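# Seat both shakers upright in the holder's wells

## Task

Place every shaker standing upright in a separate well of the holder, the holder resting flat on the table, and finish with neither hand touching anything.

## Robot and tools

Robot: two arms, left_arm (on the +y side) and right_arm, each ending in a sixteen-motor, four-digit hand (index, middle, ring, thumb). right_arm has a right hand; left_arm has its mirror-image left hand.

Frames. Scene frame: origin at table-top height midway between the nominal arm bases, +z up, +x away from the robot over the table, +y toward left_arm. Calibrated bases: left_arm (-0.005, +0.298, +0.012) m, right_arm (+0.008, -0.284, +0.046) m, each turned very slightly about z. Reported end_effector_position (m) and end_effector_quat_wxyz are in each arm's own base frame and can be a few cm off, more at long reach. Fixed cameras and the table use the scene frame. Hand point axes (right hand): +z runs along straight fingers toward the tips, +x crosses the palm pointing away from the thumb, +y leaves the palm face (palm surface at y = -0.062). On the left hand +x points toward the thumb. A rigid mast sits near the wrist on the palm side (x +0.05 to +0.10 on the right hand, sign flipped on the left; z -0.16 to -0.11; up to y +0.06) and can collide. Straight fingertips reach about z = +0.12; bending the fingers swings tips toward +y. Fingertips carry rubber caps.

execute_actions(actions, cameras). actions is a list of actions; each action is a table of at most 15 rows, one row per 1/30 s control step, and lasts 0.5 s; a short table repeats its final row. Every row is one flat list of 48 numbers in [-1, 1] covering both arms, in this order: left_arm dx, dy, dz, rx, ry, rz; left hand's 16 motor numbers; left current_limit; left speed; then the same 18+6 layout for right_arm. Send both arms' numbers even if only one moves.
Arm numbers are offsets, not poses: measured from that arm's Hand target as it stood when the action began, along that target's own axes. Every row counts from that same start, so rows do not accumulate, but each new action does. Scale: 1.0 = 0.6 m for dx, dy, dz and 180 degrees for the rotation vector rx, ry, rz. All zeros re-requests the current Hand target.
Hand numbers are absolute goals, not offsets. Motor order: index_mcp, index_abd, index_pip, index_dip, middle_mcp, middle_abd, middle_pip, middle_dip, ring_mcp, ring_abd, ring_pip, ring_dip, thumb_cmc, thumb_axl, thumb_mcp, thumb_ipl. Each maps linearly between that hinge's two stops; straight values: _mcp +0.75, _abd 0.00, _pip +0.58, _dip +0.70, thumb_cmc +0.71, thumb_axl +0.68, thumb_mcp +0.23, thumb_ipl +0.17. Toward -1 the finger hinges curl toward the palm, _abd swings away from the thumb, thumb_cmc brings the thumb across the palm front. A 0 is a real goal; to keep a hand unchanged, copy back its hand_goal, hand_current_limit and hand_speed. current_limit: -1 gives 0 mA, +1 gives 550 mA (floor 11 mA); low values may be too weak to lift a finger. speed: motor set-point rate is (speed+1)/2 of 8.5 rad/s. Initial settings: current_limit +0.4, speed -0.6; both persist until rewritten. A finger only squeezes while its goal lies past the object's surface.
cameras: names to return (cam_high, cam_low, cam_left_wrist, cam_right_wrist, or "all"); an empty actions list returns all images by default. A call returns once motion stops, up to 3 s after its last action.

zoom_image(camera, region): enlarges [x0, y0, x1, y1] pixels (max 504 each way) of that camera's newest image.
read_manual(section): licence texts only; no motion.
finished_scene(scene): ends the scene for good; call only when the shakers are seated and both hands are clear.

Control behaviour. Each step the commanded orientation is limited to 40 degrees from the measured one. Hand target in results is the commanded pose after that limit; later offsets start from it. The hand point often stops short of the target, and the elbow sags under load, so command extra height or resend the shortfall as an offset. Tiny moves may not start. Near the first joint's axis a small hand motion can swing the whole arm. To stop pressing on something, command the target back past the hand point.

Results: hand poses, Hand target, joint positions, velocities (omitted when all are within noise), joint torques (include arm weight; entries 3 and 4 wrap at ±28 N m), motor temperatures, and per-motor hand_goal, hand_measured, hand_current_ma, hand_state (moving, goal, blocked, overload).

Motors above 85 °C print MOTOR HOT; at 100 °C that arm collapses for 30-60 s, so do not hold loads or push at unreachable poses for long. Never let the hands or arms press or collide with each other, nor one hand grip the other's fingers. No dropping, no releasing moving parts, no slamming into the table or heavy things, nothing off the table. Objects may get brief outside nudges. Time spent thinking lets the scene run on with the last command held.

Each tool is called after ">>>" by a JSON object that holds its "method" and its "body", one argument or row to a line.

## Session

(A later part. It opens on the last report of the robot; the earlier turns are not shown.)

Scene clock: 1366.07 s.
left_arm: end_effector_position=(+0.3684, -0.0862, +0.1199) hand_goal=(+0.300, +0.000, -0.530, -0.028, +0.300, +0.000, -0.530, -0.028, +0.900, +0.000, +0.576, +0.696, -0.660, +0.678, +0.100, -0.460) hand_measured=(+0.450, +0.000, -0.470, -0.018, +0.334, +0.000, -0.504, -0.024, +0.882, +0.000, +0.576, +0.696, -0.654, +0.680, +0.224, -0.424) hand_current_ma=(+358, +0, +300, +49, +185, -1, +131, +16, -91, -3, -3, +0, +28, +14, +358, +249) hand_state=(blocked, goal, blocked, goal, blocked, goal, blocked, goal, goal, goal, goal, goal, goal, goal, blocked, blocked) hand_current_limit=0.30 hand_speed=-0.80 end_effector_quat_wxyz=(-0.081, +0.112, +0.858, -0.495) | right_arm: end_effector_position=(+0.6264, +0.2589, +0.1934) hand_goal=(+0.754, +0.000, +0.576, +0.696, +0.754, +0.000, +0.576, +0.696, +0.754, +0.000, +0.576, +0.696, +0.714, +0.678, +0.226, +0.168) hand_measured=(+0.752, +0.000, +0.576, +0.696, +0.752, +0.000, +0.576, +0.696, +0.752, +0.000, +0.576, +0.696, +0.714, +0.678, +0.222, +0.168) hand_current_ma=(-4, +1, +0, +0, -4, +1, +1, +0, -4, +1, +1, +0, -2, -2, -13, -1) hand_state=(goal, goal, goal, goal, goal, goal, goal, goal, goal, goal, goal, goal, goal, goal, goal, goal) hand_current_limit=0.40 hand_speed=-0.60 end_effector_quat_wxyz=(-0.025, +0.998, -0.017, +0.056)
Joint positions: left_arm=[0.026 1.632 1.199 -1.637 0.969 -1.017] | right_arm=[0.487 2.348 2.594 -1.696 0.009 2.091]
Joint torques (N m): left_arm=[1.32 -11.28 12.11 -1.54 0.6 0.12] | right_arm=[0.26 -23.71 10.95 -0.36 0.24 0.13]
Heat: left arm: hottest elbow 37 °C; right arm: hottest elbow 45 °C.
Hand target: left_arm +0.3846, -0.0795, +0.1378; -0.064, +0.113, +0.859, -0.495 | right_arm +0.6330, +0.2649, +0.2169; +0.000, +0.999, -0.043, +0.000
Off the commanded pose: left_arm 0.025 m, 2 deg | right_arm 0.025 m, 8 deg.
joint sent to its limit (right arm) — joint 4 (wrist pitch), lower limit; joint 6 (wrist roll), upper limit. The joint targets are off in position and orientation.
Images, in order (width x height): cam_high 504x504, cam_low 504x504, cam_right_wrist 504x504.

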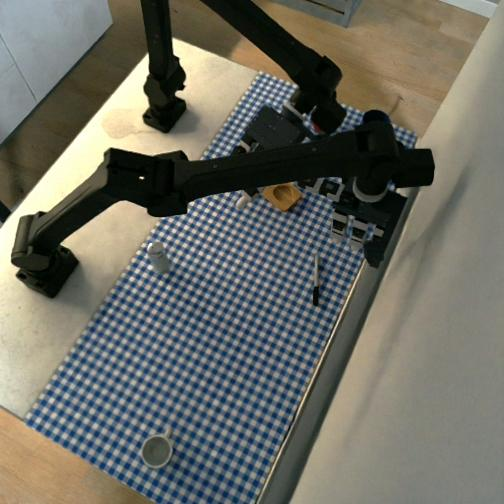

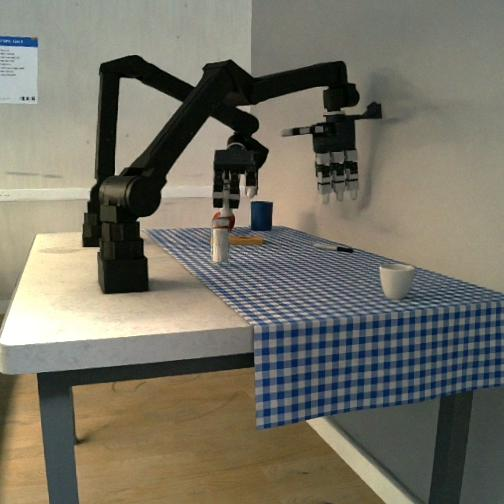

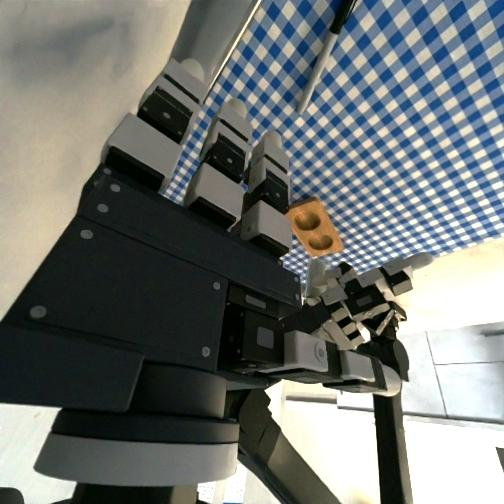

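>>> {"method": "zoom_image", "body": {
  "camera": "cam_right_wrist",
  "region": [260, 180, 440, 360]
}}

>>> {"method": "zoom_image", "body": {
  "camera": "cam_low",
  "region": [200, 190, 270, 260]
}}

Scaled by 2.800 from the camera's 504x504 image, which has a finer 720x720 frame.

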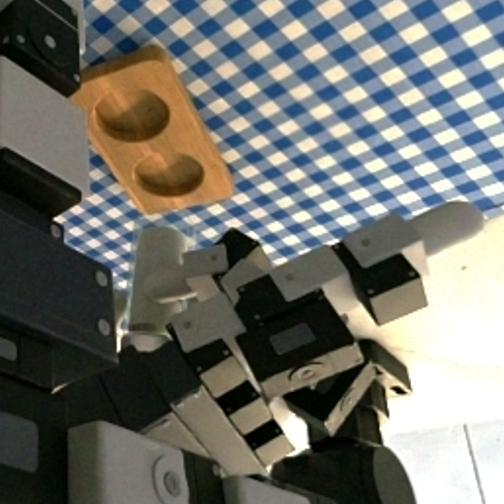

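Scaled by 7.200 from the camera's 504x504 image, which has a finer 720x720 frame.

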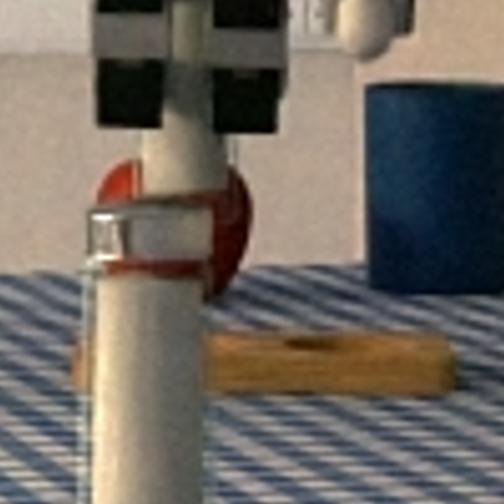

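>>> {"method": "execute_actions", "body": {
  "actions": [
    [[0.0067,0.0472,0.0352,0,0,0,0.30,0,-0.53,-0.029,0.30,0,-0.53,-0.029,0.9,0,0.576,0.696,-0.66,0.678,0.10,-0.46,0.3,-0.8,0,0,0,0,0,0,0.754,0,0.576,0.696,0.754,0,0.576,0.696,0.754,0,0.576,0.696,0.714,0.678,0.226,0.168,0.4,-0.6]]
  ],
  "cameras": ["cam_low","cam_right_wrist"]
}}

>>> {"method": "zoom_image", "body": {
  "camera": "cam_right_wrist",
  "region": [280, 180, 400, 300]
}}

>>> {"method": "zoom_image", "body": {
  "camera": "cam_low",
  "region": [200, 190, 270, 260]
}}

Scene clock: 1436.27 s.
left_arm: end_effector_position=(+0.3704, -0.0861, +0.0955) hand_goal=(+0.300, +0.000, -0.530, -0.028, +0.300, +0.000, -0.530, -0.028, +0.900, +0.000, +0.576, +0.696, -0.660, +0.678, +0.100, -0.460) hand_measured=(+0.450, +0.000, -0.470, -0.018, +0.334, +0.000, -0.504, -0.024, +0.882, +0.000, +0.576, +0.696, -0.654, +0.680, +0.224, -0.424) hand_current_ma=(+358, +0, +300, +49, +185, -1, +131, +16, -91, -3, -3, +0, +29, +14, +358, +249) hand_state=(blocked, goal, blocked, goal, blocked, goal, blocked, goal, goal, goal, goal, goal, goal, goal, blocked, blocked) hand_current_limit=0.30 hand_speed=-0.80 end_effector_quat_wxyz=(-0.079, +0.113, +0.858, -0.495) | right_arm: end_effector_position=(+0.6264, +0.2589, +0.1934) hand_goal=(+0.754, +0.000, +0.576, +0.696, +0.754, +0.000, +0.576, +0.696, +0.754, +0.000, +0.576, +0.696, +0.714, +0.678, +0.226, +0.168) hand_measured=(+0.752, +0.000, +0.576, +0.696, +0.752, +0.000, +0.576, +0.696, +0.752, +0.000, +0.576, +0.696, +0.714, +0.678, +0.222, +0.168) hand_current_ma=(-4, +1, +0, +0, -4, +1, +1, +0, -4, +1, +1, +0, -2, -2, -13, -1) hand_state=(goal, goal, goal, goal, goal, goal, goal, goal, goal, goal, goal, goal, goal, goal, goal, goal) hand_current_limit=0.40 hand_speed=-0.60 end_effector_quat_wxyz=(-0.025, +0.998, -0.017, +0.056)
Joint positions: left_arm=[0.026 1.663 1.168 -1.571 0.969 -1.017] | right_arm=[0.487 2.348 2.594 -1.696 0.009 2.091]
Joint torques (N m): left_arm=[0.85 -11.87 8.72 -0.01 0.71 0.04] | right_arm=[0.15 -23.71 11.02 -0.36 0.21 0.13]
Motor temperatures (°C): left_arm=[27 33 37 30 30 27] | right_arm=[26 40 48 27 27 28]
Heat: left arm: hottest elbow 37 °C; right arm: hottest elbow 48 °C.
Hand target: left_arm +0.3797, -0.0824, +0.1027; -0.064, +0.113, +0.859, -0.495 | right_arm +0.6330, +0.2649, +0.2169; +0.000, +0.999, -0.043, +0.000
Off the commanded pose: left_arm 0.012 m, 2 deg | right_arm 0.025 m, 8 deg.
joint sent to its limit (right arm) — joint 4 (wrist pitch), lower limit; joint 6 (wrist roll), upper limit. The joint targets are off in position and orientation.
Images, in order (width x height): cam_low 504x504, cam_right_wrist 504x504.

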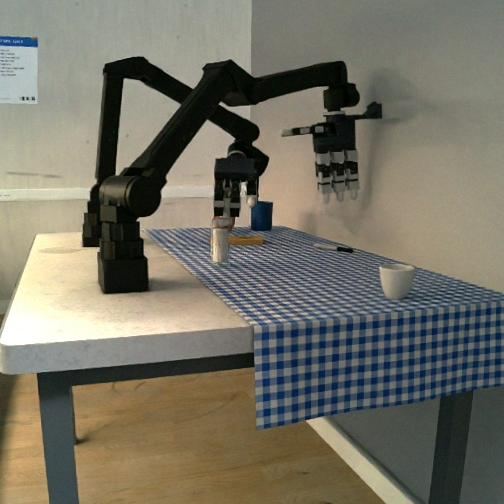

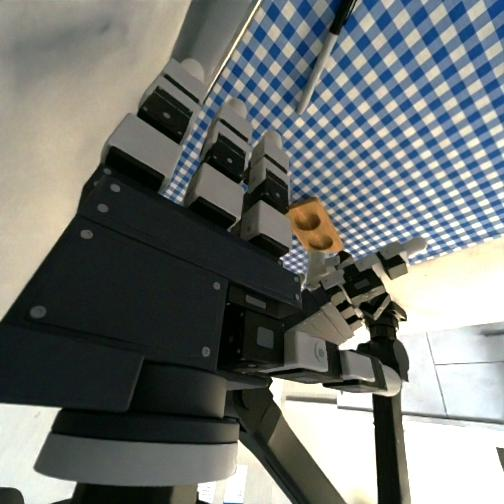

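Scaled by 4.200 from the camera's 504x504 image, which has a finer 720x720 frame.

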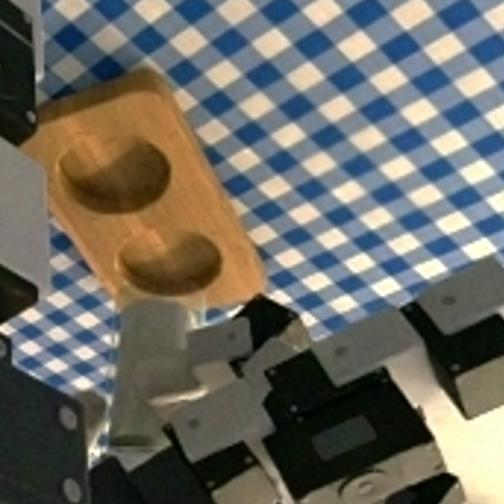

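Scaled by 7.200 from the camera's 504x504 image, which has a finer 720x720 frame.

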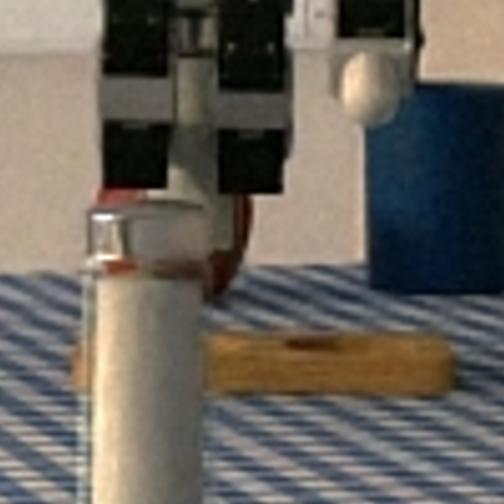

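>>> {"method": "zoom_image", "body": {
  "camera": "cam_right_wrist",
  "region": [290, 220, 350, 300]
}}

>>> {"method": "zoom_image", "body": {
  "camera": "cam_low",
  "region": [210, 190, 245, 240]
}}

Scaled by 6.300 from the camera's 504x504 image, which has a finer 720x720 frame.

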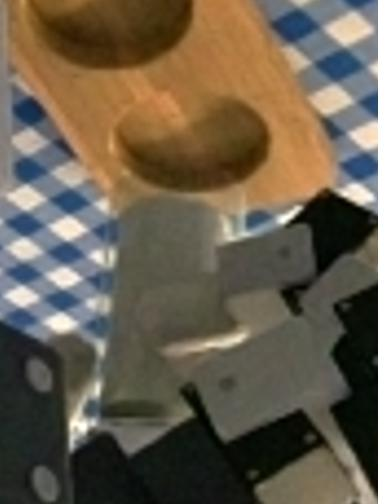

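Scaled by 10.080 from the camera's 504x504 image, which has a finer 720x720 frame.

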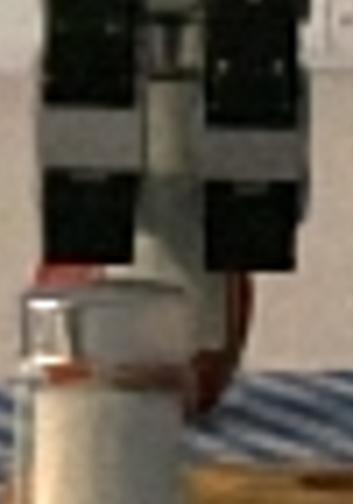

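>>> {"method": "execute_actions", "body": {
  "actions": [
    [[0.0087,0.0262,0.021,0,0,0,0.30,0,-0.53,-0.029,0.30,0,-0.53,-0.029,0.9,0,0.576,0.696,-0.66,0.678,0.10,-0.46,0.3,-0.8,0,0,0,0,0,0,0.754,0,0.576,0.696,0.754,0,0.576,0.696,0.754,0,0.576,0.696,0.714,0.678,0.226,0.168,0.4,-0.6]]
  ],
  "cameras": ["cam_low","cam_right_wrist"]
}}

>>> {"method": "zoom_image", "body": {
  "camera": "cam_right_wrist",
  "region": [290, 220, 350, 300]
}}

>>> {"method": "zoom_image", "body": {
  "camera": "cam_low",
  "region": [200, 200, 270, 250]
}}

Scene clock: 1521.53 s.
left_arm: end_effector_position=(+0.3657, -0.0863, +0.0771) hand_goal=(+0.300, +0.000, -0.530, -0.028, +0.300, +0.000, -0.530, -0.028, +0.900, +0.000, +0.576, +0.696, -0.660, +0.678, +0.100, -0.460) hand_measured=(+0.450, +0.000, -0.470, -0.018, +0.334, +0.000, -0.504, -0.024, +0.882, +0.000, +0.576, +0.696, -0.654, +0.680, +0.224, -0.424) hand_current_ma=(+358, +0, +300, +49, +185, -1, +129, +16, -91, -3, -3, +0, +29, +14, +357, +249) hand_state=(blocked, goal, blocked, goal, blocked, goal, blocked, goal, goal, goal, goal, goal, goal, goal, blocked, blocked) hand_current_limit=0.30 hand_speed=-0.80 end_effector_quat_wxyz=(-0.075, +0.116, +0.858, -0.494) | right_arm: end_effector_position=(+0.6264, +0.2589, +0.1934) hand_goal=(+0.754, +0.000, +0.576, +0.696, +0.754, +0.000, +0.576, +0.696, +0.754, +0.000, +0.576, +0.696, +0.714, +0.678, +0.226, +0.168) hand_measured=(+0.752, +0.000, +0.576, +0.696, +0.752, +0.000, +0.576, +0.696, +0.752, +0.000, +0.576, +0.696, +0.714, +0.678, +0.222, +0.168) hand_current_ma=(-4, +1, +0, +0, -4, +1, +1, +0, -4, +1, +1, +0, -2, -2, -13, -1) hand_state=(goal, goal, goal, goal, goal, goal, goal, goal, goal, goal, goal, goal, goal, goal, goal, goal) hand_current_limit=0.40 hand_speed=-0.60 end_effector_quat_wxyz=(-0.025, +0.998, -0.017, +0.056)
Joint positions: left_arm=[0.026 1.67 1.125 -1.512 0.969 -1.017] | right_arm=[0.487 2.348 2.594 -1.696 0.009 2.091]
Joint torques (N m): left_arm=[0.5 -11.58 8.29 -0.09 0.77 0] | right_arm=[0.15 -23.71 11.02 -0.36 0.21 0.13]
Heat: left arm: hottest elbow 36 °C; right arm: hottest elbow 48 °C.
Hand target: left_arm +0.3739, -0.0840, +0.0828; -0.064, +0.113, +0.859, -0.495 | right_arm +0.6330, +0.2649, +0.2169; +0.000, +0.999, -0.043, +0.000
Off the commanded pose: left_arm 0.010 m, 1 deg | right_arm 0.025 m, 8 deg.
joint sent to its limit (right arm) — joint 4 (wrist pitch), lower limit; joint 6 (wrist roll), upper limit. The joint targets are off in position and orientation.
Images, in order (width x height): cam_low 504x504, cam_right_wrist 504x504.

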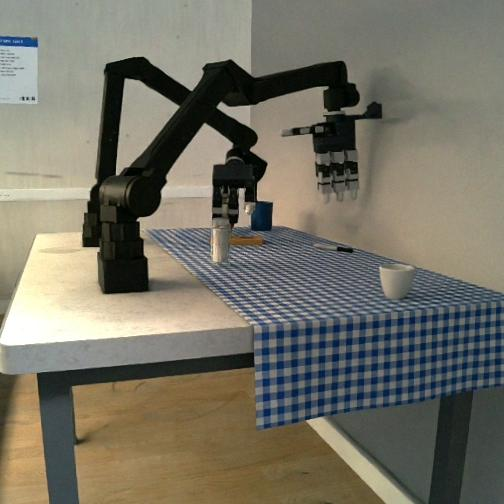

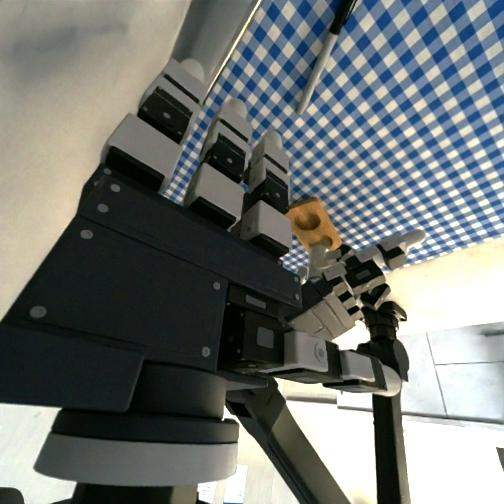

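Scaled by 6.300 from the camera's 504x504 image, which has a finer 720x720 frame.

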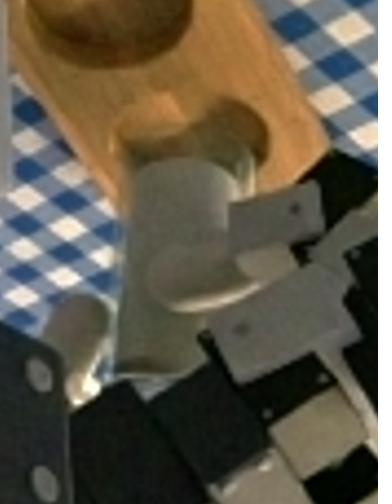

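Scaled by 7.200 from the camera's 504x504 image, which has a finer 720x720 frame.

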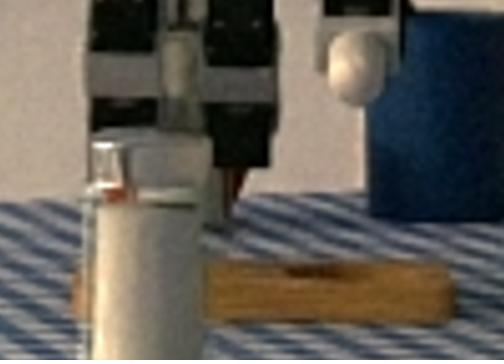

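>>> {"method": "execute_actions", "body": {
  "actions": [
    [[0.001,0.0217,0.0125,0,0,0,0.30,0,-0.53,-0.029,0.30,0,-0.53,-0.029,0.9,0,0.576,0.696,-0.66,0.678,0.10,-0.46,0.3,-0.8,0,0,0,0,0,0,0.754,0,0.576,0.696,0.754,0,0.576,0.696,0.754,0,0.576,0.696,0.714,0.678,0.226,0.168,0.4,-0.6]]
  ],
  "cameras": ["cam_low","cam_right_wrist"]
}}

>>> {"method": "zoom_image", "body": {
  "camera": "cam_right_wrist",
  "region": [290, 220, 350, 300]
}}

>>> {"method": "zoom_image", "body": {
  "camera": "cam_low",
  "region": [200, 200, 270, 250]
}}

Scene clock: 1533.97 s.
left_arm: end_effector_position=(+0.3652, -0.0863, +0.0626) hand_goal=(+0.300, +0.000, -0.530, -0.028, +0.300, +0.000, -0.530, -0.028, +0.900, +0.000, +0.576, +0.696, -0.660, +0.678, +0.100, -0.460) hand_measured=(+0.450, +0.000, -0.470, -0.018, +0.334, +0.000, -0.504, -0.024, +0.882, +0.000, +0.576, +0.696, -0.654, +0.680, +0.224, -0.424) hand_current_ma=(+357, +0, +300, +49, +185, -1, +129, +16, -91, -3, -3, +0, +29, +14, +358, +249) hand_state=(blocked, goal, blocked, goal, blocked, goal, blocked, goal, goal, goal, goal, goal, goal, goal, blocked, blocked) hand_current_limit=0.30 hand_speed=-0.80 end_effector_quat_wxyz=(-0.075, +0.116, +0.858, -0.494) | right_arm: end_effector_position=(+0.6264, +0.2589, +0.1934) hand_goal=(+0.754, +0.000, +0.576, +0.696, +0.754, +0.000, +0.576, +0.696, +0.754, +0.000, +0.576, +0.696, +0.714, +0.678, +0.226, +0.168) hand_measured=(+0.752, +0.000, +0.576, +0.696, +0.752, +0.000, +0.576, +0.696, +0.752, +0.000, +0.576, +0.696, +0.714, +0.678, +0.222, +0.168) hand_current_ma=(-4, +1, +0, +0, -4, +1, +1, +0, -4, +1, +1, +0, -2, -2, -13, -1) hand_state=(goal, goal, goal, goal, goal, goal, goal, goal, goal, goal, goal, goal, goal, goal, goal, goal) hand_current_limit=0.40 hand_speed=-0.60 end_effector_quat_wxyz=(-0.025, +0.998, -0.017, +0.056)
Joint positions: left_arm=[0.026 1.69 1.107 -1.473 0.969 -1.017] | right_arm=[0.487 2.348 2.594 -1.696 0.009 2.091]
Joint torques (N m): left_arm=[0.5 -11.46 8.09 -0.01 0.8 0.03] | right_arm=[0.15 -23.71 11.02 -0.36 0.21 0.13]
Heat: left arm: hottest elbow 36 °C; right arm: hottest elbow 48 °C.
Hand target: left_arm +0.3733, -0.0838, +0.0677; -0.064, +0.113, +0.859, -0.495 | right_arm +0.6330, +0.2649, +0.2169; +0.000, +0.999, -0.043, +0.000
Off the commanded pose: left_arm 0.010 m, 1 deg | right_arm 0.025 m, 8 deg.
joint sent to its limit (right arm) — joint 4 (wrist pitch), lower limit; joint 6 (wrist roll), upper limit. The joint targets are off in position and orientation.
Images, in order (width x height): cam_low 504x504, cam_right_wrist 504x504.

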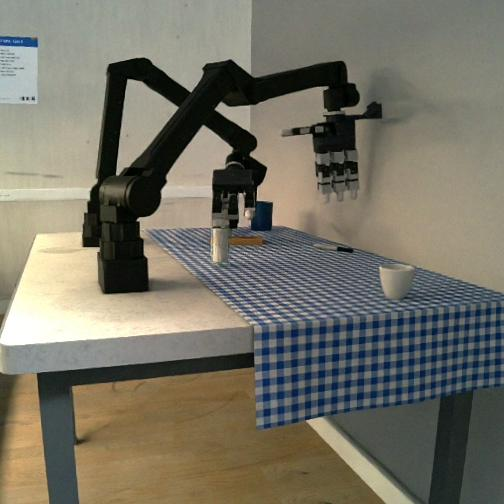

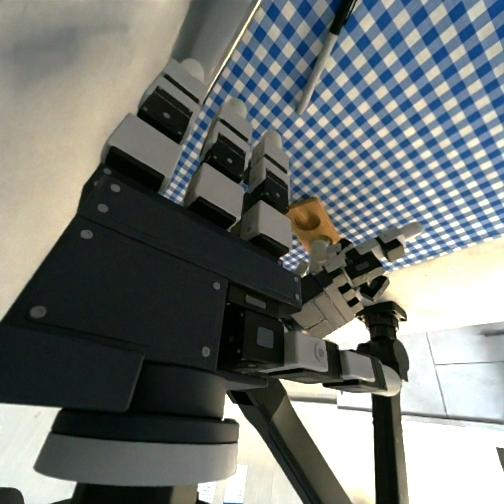

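Scaled by 6.300 from the camera's 504x504 image, which has a finer 720x720 frame.

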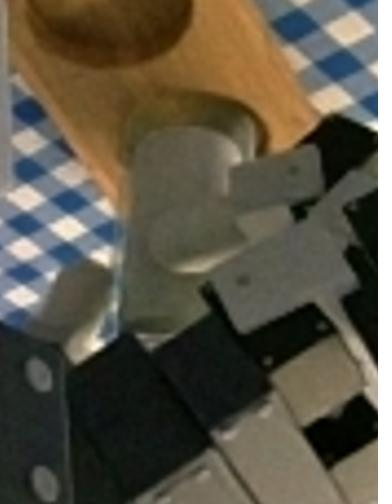

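Scaled by 7.200 from the camera's 504x504 image, which has a finer 720x720 frame.

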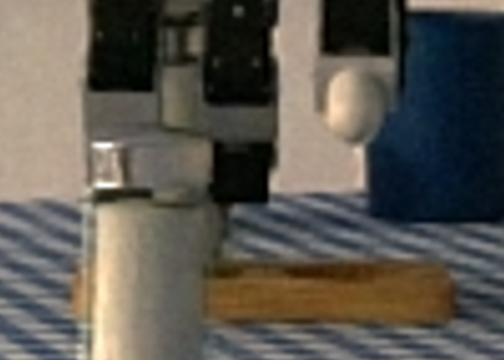

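>>> {"method": "execute_actions", "body": {
  "actions": [
    [[0,0.0144,0.0083,0,0,0,0.30,0,-0.53,-0.029,0.30,0,-0.53,-0.029,0.9,0,0.576,0.696,-0.66,0.678,0.10,-0.46,0.3,-0.8,0,0,0,0,0,0,0.754,0,0.576,0.696,0.754,0,0.576,0.696,0.754,0,0.576,0.696,0.714,0.678,0.226,0.168,0.4,-0.6]]
  ],
  "cameras": ["cam_low","cam_right_wrist","cam_high"]
}}

>>> {"method": "zoom_image", "body": {
  "camera": "cam_right_wrist",
  "region": [290, 220, 350, 300]
}}

>>> {"method": "zoom_image", "body": {
  "camera": "cam_low",
  "region": [200, 200, 270, 250]
}}

Scene clock: 1542.17 s.
left_arm: end_effector_position=(+0.3676, -0.0863, +0.0610) hand_goal=(+0.300, +0.000, -0.530, -0.028, +0.300, +0.000, -0.530, -0.028, +0.900, +0.000, +0.576, +0.696, -0.660, +0.678, +0.100, -0.460) hand_measured=(+0.450, +0.000, -0.482, -0.028, +0.332, +0.000, -0.504, -0.024, +0.882, +0.000, +0.576, +0.696, -0.654, +0.680, +0.226, -0.424) hand_current_ma=(+358, +0, +240, +3, +173, -1, +129, +18, -91, -3, -3, +0, +26, +14, +358, +249) hand_state=(blocked, goal, blocked, goal, blocked, goal, blocked, goal, goal, goal, goal, goal, goal, goal, blocked, blocked) hand_current_limit=0.30 hand_speed=-0.80 end_effector_quat_wxyz=(-0.070, +0.115, +0.859, -0.493) | right_arm: end_effector_position=(+0.6264, +0.2589, +0.1934) hand_goal=(+0.754, +0.000, +0.576, +0.696, +0.754, +0.000, +0.576, +0.696, +0.754, +0.000, +0.576, +0.696, +0.714, +0.678, +0.226, +0.168) hand_measured=(+0.752, +0.000, +0.576, +0.696, +0.752, +0.000, +0.576, +0.696, +0.752, +0.000, +0.576, +0.696, +0.714, +0.678, +0.222, +0.168) hand_current_ma=(-4, +1, +0, +0, -4, +1, +1, +0, -4, +1, +1, +0, -2, -2, -13, -1) hand_state=(goal, goal, goal, goal, goal, goal, goal, goal, goal, goal, goal, goal, goal, goal, goal, goal) hand_current_limit=0.40 hand_speed=-0.60 end_effector_quat_wxyz=(-0.025, +0.998, -0.017, +0.056)
Joint positions: left_arm=[0.026 1.69 1.105 -1.456 0.971 -1.027] | right_arm=[0.487 2.348 2.594 -1.696 0.009 2.091]
Joint torques (N m): left_arm=[0.67 -10.17 7.21 0.31 0.77 0.02] | right_arm=[0.15 -23.71 11 -0.36 0.21 0.13]
Heat: left arm: hottest elbow 36 °C; right arm: hottest elbow 48 °C.
Hand target: left_arm +0.3734, -0.0838, +0.0578; -0.064, +0.113, +0.859, -0.495 | right_arm +0.6330, +0.2649, +0.2169; +0.000, +0.999, -0.043, +0.000
Off the commanded pose: left_arm 0.007 m, 1 deg | right_arm 0.025 m, 8 deg.
joint sent to its limit (right arm) — joint 4 (wrist pitch), lower limit; joint 6 (wrist roll), upper limit. The joint targets are off in position and orientation.
Images, in order (width x height): cam_high 504x504, cam_low 504x504, cam_right_wrist 504x504.

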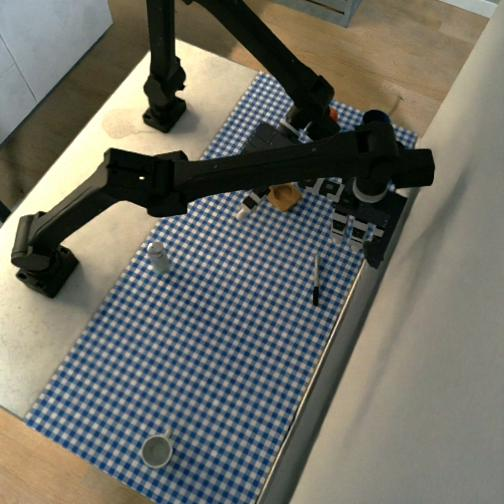

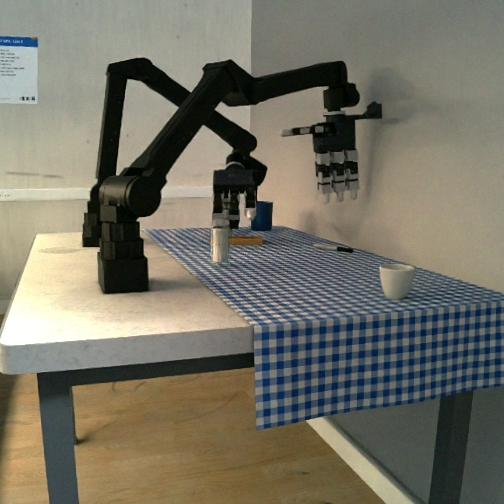

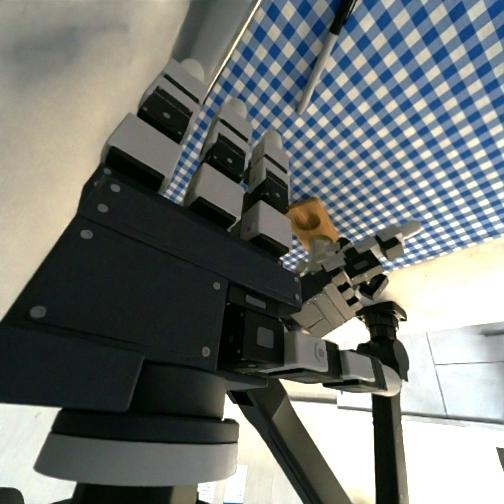

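Scaled by 6.300 from the camera's 504x504 image, which has a finer 720x720 frame.

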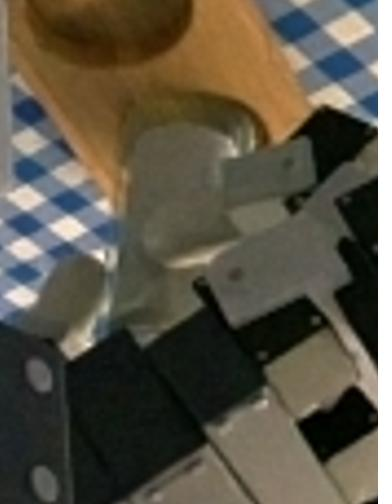

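Scaled by 7.200 from the camera's 504x504 image, which has a finer 720x720 frame.

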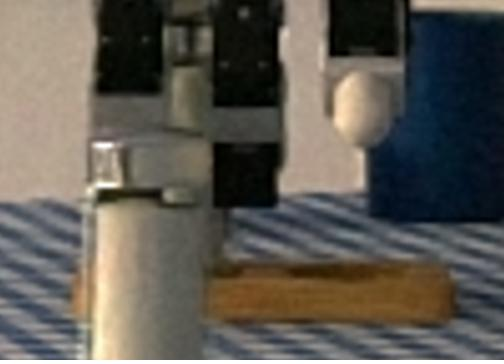

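>>> {"method": "execute_actions", "body": {
  "actions": [
    [[0,-0.0087,-0.005,0,0,0,0.40,0,-0.49,-0.029,0.33,0,-0.51,-0.029,0.9,0,0.576,0.696,-0.66,0.678,0.18,-0.44,0.1,-0.9,0,0,0,0,0,0,0.754,0,0.576,0.696,0.754,0,0.576,0.696,0.754,0,0.576,0.696,0.714,0.678,0.226,0.168,0.4,-0.6]],
    [[0,0,0,0,0,0,0.46,0,-0.44,-0.029,0.40,0,-0.46,-0.029,0.9,0,0.576,0.696,-0.66,0.678,0.26,-0.42,0.1,-0.9,0,0,0,0,0,0,0.754,0,0.576,0.696,0.754,0,0.576,0.696,0.754,0,0.576,0.696,0.714,0.678,0.226,0.168,0.4,-0.6]]
  ],
  "cameras": ["cam_low","cam_right_wrist"]
}}

>>> {"method": "zoom_image", "body": {
  "camera": "cam_right_wrist",
  "region": [290, 220, 350, 300]
}}

>>> {"method": "zoom_image", "body": {
  "camera": "cam_low",
  "region": [200, 200, 270, 250]
}}

Scene clock: 1559.60 s.
left_arm: end_effector_position=(+0.3678, -0.0869, +0.0613) hand_goal=(+0.460, +0.000, -0.440, -0.028, +0.400, +0.000, -0.460, -0.028, +0.900, +0.000, +0.576, +0.696, -0.660, +0.678, +0.260, -0.420) hand_measured=(+0.470, +0.000, -0.454, -0.038, +0.390, +0.000, -0.462, -0.030, +0.882, +0.000, +0.576, +0.696, -0.656, +0.680, +0.256, -0.418) hand_current_ma=(+51, +0, -74, -50, -48, -1, -10, -14, -91, -3, -3, +0, +18, +13, -31, +17) hand_state=(goal, goal, goal, goal, goal, goal, goal, goal, goal, goal, goal, goal, goal, goal, goal, goal) hand_current_limit=0.10 hand_speed=-0.90 end_effector_quat_wxyz=(-0.070, +0.115, +0.859, -0.495) | right_arm: end_effector_position=(+0.6264, +0.2589, +0.1934) hand_goal=(+0.754, +0.000, +0.576, +0.696, +0.754, +0.000, +0.576, +0.696, +0.754, +0.000, +0.576, +0.696, +0.714, +0.678, +0.226, +0.168) hand_measured=(+0.752, +0.000, +0.576, +0.696, +0.752, +0.000, +0.576, +0.696, +0.752, +0.000, +0.576, +0.696, +0.714, +0.678, +0.222, +0.168) hand_current_ma=(-4, +1, +0, +0, -4, +1, +1, +0, -4, +1, +1, +0, -2, -2, -13, -1) hand_state=(goal, goal, goal, goal, goal, goal, goal, goal, goal, goal, goal, goal, goal, goal, goal, goal) hand_current_limit=0.40 hand_speed=-0.60 end_effector_quat_wxyz=(-0.025, +0.998, -0.017, +0.056)
Joint positions: left_arm=[0.026 1.69 1.105 -1.456 0.974 -1.027] | right_arm=[0.487 2.348 2.594 -1.696 0.009 2.091]
Joint torques (N m): left_arm=[0.97 -11.4 7.76 -0.31 0.66 -0.02] | right_arm=[0.15 -23.71 11.02 -0.36 0.21 0.13]
Heat: left arm: hottest elbow 36 °C; right arm: hottest elbow 48 °C.
Hand target: left_arm +0.3733, -0.0838, +0.0638; -0.064, +0.113, +0.859, -0.495 | right_arm +0.6330, +0.2649, +0.2169; +0.000, +0.999, -0.043, +0.000
Off the commanded pose: left_arm 0.007 m, 1 deg | right_arm 0.025 m, 8 deg.
joint sent to its limit (right arm) — joint 4 (wrist pitch), lower limit; joint 6 (wrist roll), upper limit. The joint targets are off in position and orientation.
Images, in order (width x height): cam_low 504x504, cam_right_wrist 504x504.

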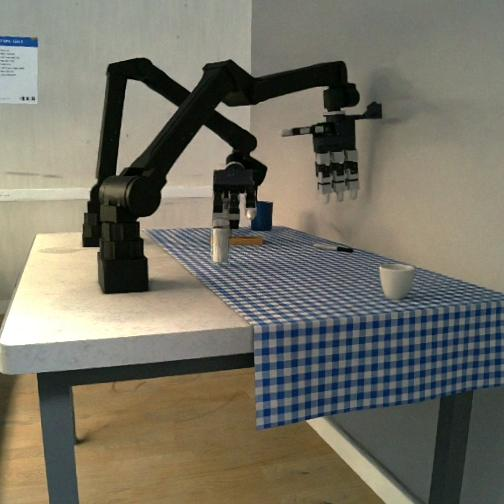

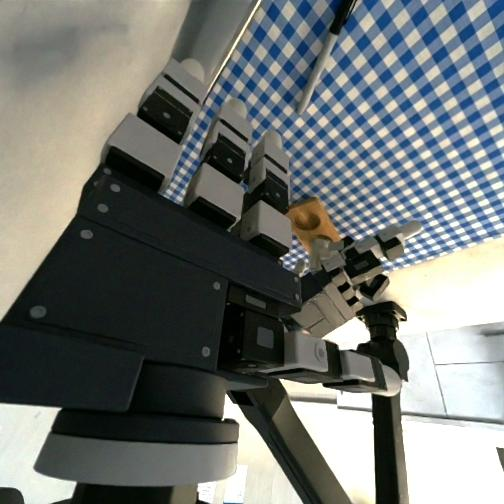

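Scaled by 6.300 from the camera's 504x504 image, which has a finer 720x720 frame.

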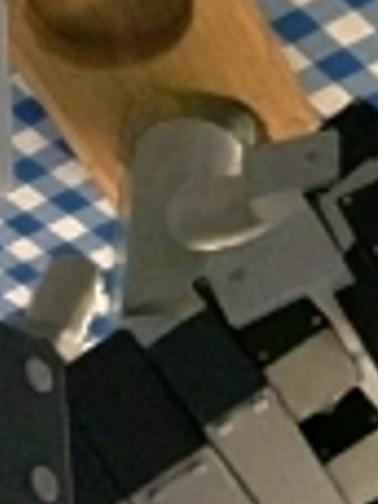

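Scaled by 7.200 from the camera's 504x504 image, which has a finer 720x720 frame.

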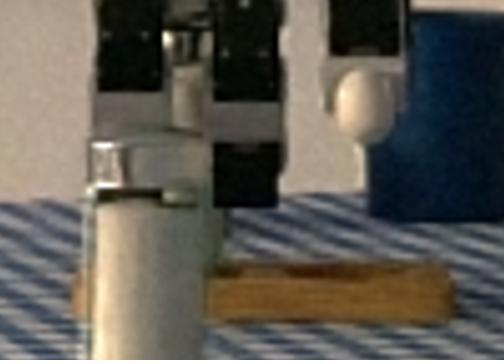

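>>> {"method": "execute_actions", "body": {
  "actions": [
    [[0,0,0,0,0,0,0.56,0,-0.38,-0.029,0.52,0,-0.40,-0.029,0.9,0,0.576,0.696,-0.66,0.678,0.36,-0.43,0.2,-0.85,0,0,0,0,0,0,0.754,0,0.576,0.696,0.754,0,0.576,0.696,0.754,0,0.576,0.696,0.714,0.678,0.226,0.168,0.4,-0.6]],
    [[0,0,0,0,0,0,0.685,0,-0.299,-0.029,0.685,0,-0.299,-0.029,0.9,0,0.576,0.696,-0.66,0.678,0.56,-0.48,0.4,-0.8,0,0,0,0,0,0,0.754,0,0.576,0.696,0.754,0,0.576,0.696,0.754,0,0.576,0.696,0.714,0.678,0.226,0.168,0.4,-0.6]]
  ],
  "cameras": ["cam_low","cam_right_wrist","cam_left_wrist"]
}}

>>> {"method": "zoom_image", "body": {
  "camera": "cam_right_wrist",
  "region": [290, 220, 350, 300]
}}

>>> {"method": "zoom_image", "body": {
  "camera": "cam_low",
  "region": [200, 200, 270, 250]
}}

Scene clock: 1570.03 s.
left_arm: end_effector_position=(+0.3686, -0.0870, +0.0611) hand_goal=(+0.686, +0.000, -0.298, -0.028, +0.686, +0.000, -0.298, -0.028, +0.900, +0.000, +0.576, +0.696, -0.660, +0.678, +0.560, -0.480) hand_measured=(+0.670, +0.000, -0.300, -0.030, +0.672, +0.000, -0.300, -0.030, +0.882, +0.000, +0.576, +0.696, -0.656, +0.680, +0.552, -0.478) hand_current_ma=(-84, +0, -13, -13, -74, -1, -12, -11, -91, -3, -3, +0, +18, +12, -49, +12) hand_state=(goal, goal, goal, goal, goal, goal, goal, goal, goal, goal, goal, goal, goal, goal, goal, goal) hand_current_limit=0.40 hand_speed=-0.80 end_effector_quat_wxyz=(-0.067, +0.119, +0.858, -0.495) | right_arm: end_effector_position=(+0.6264, +0.2589, +0.1934) hand_goal=(+0.754, +0.000, +0.576, +0.696, +0.754, +0.000, +0.576, +0.696, +0.754, +0.000, +0.576, +0.696, +0.714, +0.678, +0.226, +0.168) hand_measured=(+0.752, +0.000, +0.576, +0.696, +0.752, +0.000, +0.576, +0.696, +0.752, +0.000, +0.576, +0.696, +0.714, +0.678, +0.222, +0.168) hand_current_ma=(-4, +1, +0, +0, -4, +1, +1, +0, -4, +1, +1, +0, -2, -2, -13, -1) hand_state=(goal, goal, goal, goal, goal, goal, goal, goal, goal, goal, goal, goal, goal, goal, goal, goal) hand_current_limit=0.40 hand_speed=-0.60 end_effector_quat_wxyz=(-0.025, +0.998, -0.017, +0.056)
Joint positions: left_arm=[0.026 1.69 1.105 -1.456 0.974 -1.017] | right_arm=[0.487 2.348 2.594 -1.696 0.009 2.091]
Joint torques (N m): left_arm=[0.73 -11.46 7.83 -0.35 0.66 0.01] | right_arm=[0.15 -23.71 11 -0.36 0.21 0.13]
Heat: left arm: hottest elbow 35 °C; right arm: hottest elbow 48 °C.
Hand target: left_arm +0.3733, -0.0838, +0.0638; -0.064, +0.113, +0.859, -0.495 | right_arm +0.6330, +0.2649, +0.2169; +0.000, +0.999, -0.043, +0.000
Off the commanded pose: left_arm 0.006 m, 1 deg | right_arm 0.025 m, 8 deg.
joint sent to its limit (right arm) — joint 4 (wrist pitch), lower limit; joint 6 (wrist roll), upper limit. The joint targets are off in position and orientation.
Images, in order (width x height): cam_low 504x504, cam_left_wrist 504x504, cam_right_wrist 504x504.

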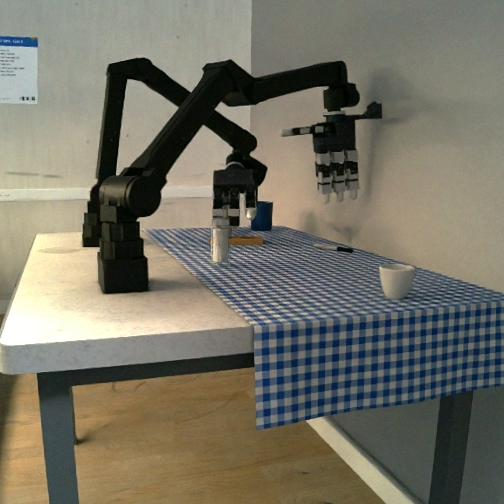

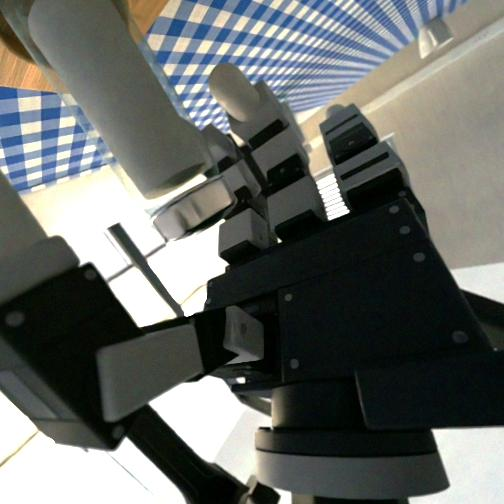

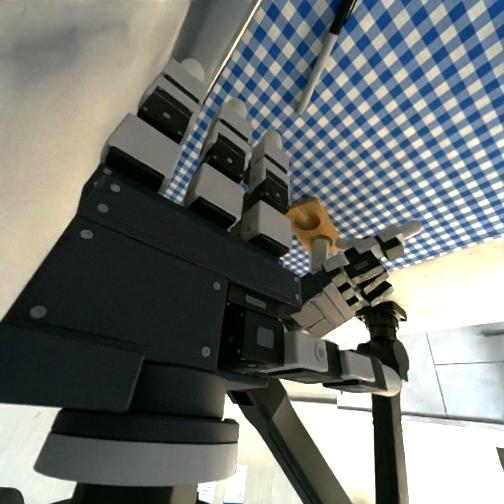

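Scaled by 6.300 from the camera's 504x504 image, which has a finer 720x720 frame.

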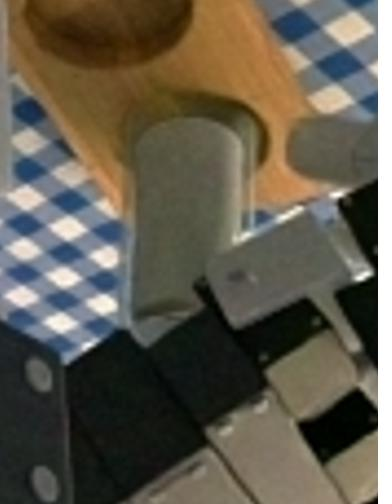

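Scaled by 7.200 from the camera's 504x504 image, which has a finer 720x720 frame.

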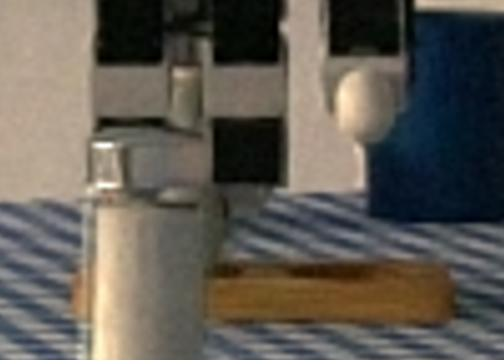

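>>> {"method": "execute_actions", "body": {
  "actions": [
    [[0,-0.05,-0.0289,0,0,0,0.685,0,-0.299,-0.029,0.685,0,-0.299,-0.029,0.9,0,0.576,0.696,-0.66,0.678,0.56,-0.48,0.4,-0.8,-0.0315,0.12,-0.02,0,0,0,0.754,0,0.576,0.696,0.754,0,0.576,0.696,0.754,0,0.576,0.696,0.714,0.678,0.226,0.168,0.4,-0.6]],
    [[0,-0.0577,-0.0333,0,0,0,0.685,0,-0.299,-0.029,0.685,0,-0.299,-0.029,0.9,0,0.576,0.696,-0.66,0.678,0.56,-0.48,0.4,-0.8,-0.0315,0.138,-0.02,0,0,0,0.754,0,0.576,0.696,0.754,0,0.576,0.696,0.754,0,0.576,0.696,0.714,0.678,0.226,0.168,0.4,-0.6]],
    [[0,-0.0577,-0.0333,0,0,0,0.685,0,-0.299,-0.029,0.685,0,-0.299,-0.029,0.9,0,0.576,0.696,-0.66,0.678,0.56,-0.48,0.4,-0.8,-0.0315,0.138,-0.02,0,0,0,0.754,0,0.576,0.696,0.754,0,0.576,0.696,0.754,0,0.576,0.696,0.714,0.678,0.226,0.168,0.4,-0.6]]
  ],
  "cameras": ["cam_low","cam_right_wrist","cam_high"]
}}

>>> {"method": "zoom_image", "body": {
  "camera": "cam_low",
  "region": [200, 180, 270, 250]
}}

Scene clock: 1625.77 s.
left_arm: end_effector_position=(+0.3637, -0.0865, +0.1581) hand_goal=(+0.686, +0.000, -0.298, -0.028, +0.686, +0.000, -0.298, -0.028, +0.900, +0.000, +0.576, +0.696, -0.660, +0.678, +0.560, -0.480) hand_measured=(+0.670, +0.000, -0.300, -0.030, +0.672, +0.000, -0.300, -0.030, +0.882, +0.000, +0.576, +0.696, -0.658, +0.680, +0.552, -0.478) hand_current_ma=(-81, +0, -13, -13, -71, -1, -12, -11, -91, -3, -3, +0, +14, +12, -46, +12) hand_state=(goal, goal, goal, goal, goal, goal, goal, goal, goal, goal, goal, goal, goal, goal, goal, goal) hand_current_limit=0.40 hand_speed=-0.80 end_effector_quat_wxyz=(-0.063, +0.108, +0.862, -0.491) | right_arm: end_effector_position=(+0.5490, +0.0333, +0.2416) hand_goal=(+0.754, +0.000, +0.576, +0.696, +0.754, +0.000, +0.576, +0.696, +0.754, +0.000, +0.576, +0.696, +0.714, +0.678, +0.226, +0.168) hand_measured=(+0.752, +0.000, +0.576, +0.696, +0.752, +0.000, +0.576, +0.696, +0.752, +0.000, +0.576, +0.696, +0.714, +0.678, +0.222, +0.168) hand_current_ma=(-3, +1, +0, +0, -4, +1, +1, +0, -4, +1, +0, +0, -2, -2, -14, -1) hand_state=(goal, goal, goal, goal, goal, goal, goal, goal, goal, goal, goal, goal, goal, goal, goal, goal) hand_current_limit=0.40 hand_speed=-0.60 end_effector_quat_wxyz=(+0.004, +0.998, -0.055, -0.024)
Joint positions: left_arm=[0.026 1.552 1.222 -1.677 0.974 -1.06] | right_arm=[0.196 1.944 2.019 -1.694 -0.003 1.876]
Joint torques (N m): left_arm=[0.21 -11.52 11.82 -1.13 0.56 -0.12] | right_arm=[0.56 -19.66 7.36 0.12 -0.01 -0.24]
Heat: left arm: hottest elbow 35 °C; right arm: hottest elbow 48 °C.
Hand target: left_arm +0.3731, -0.0839, +0.1784; -0.064, +0.113, +0.859, -0.495 | right_arm +0.5563, +0.0329, +0.2529; +0.000, +0.999, -0.043, +0.000
Off the commanded pose: left_arm 0.022 m, 1 deg | right_arm 0.013 m, 3 deg.
joint sent to its limit (left arm) — joint 4 (wrist pitch), lower limit. The joint targets are off in position, not in orientation.
Images, in order (width x height): cam_high 504x504, cam_low 504x504, cam_right_wrist 504x504.

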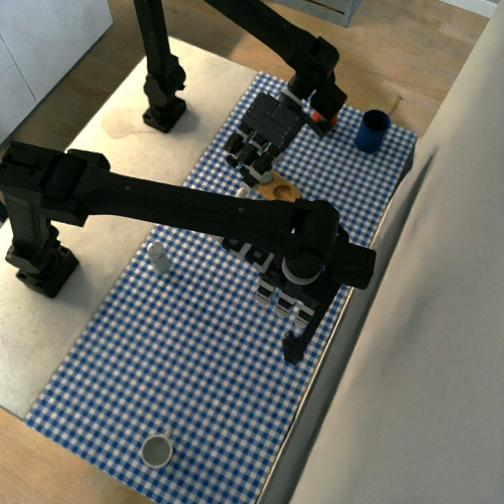

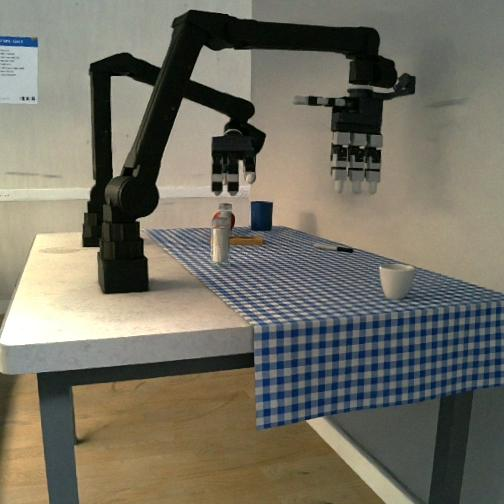

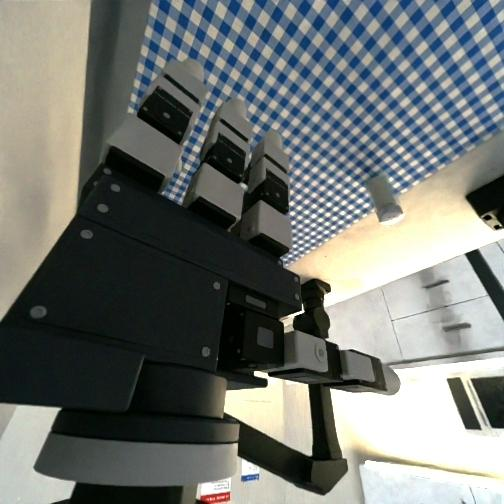

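Scaled by 7.200 from the camera's 504x504 image, which has a finer 720x720 frame.

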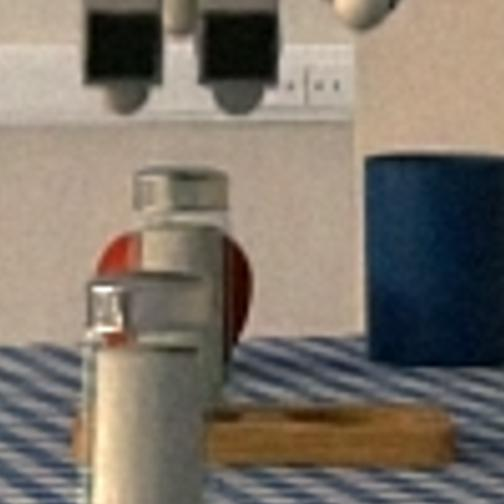

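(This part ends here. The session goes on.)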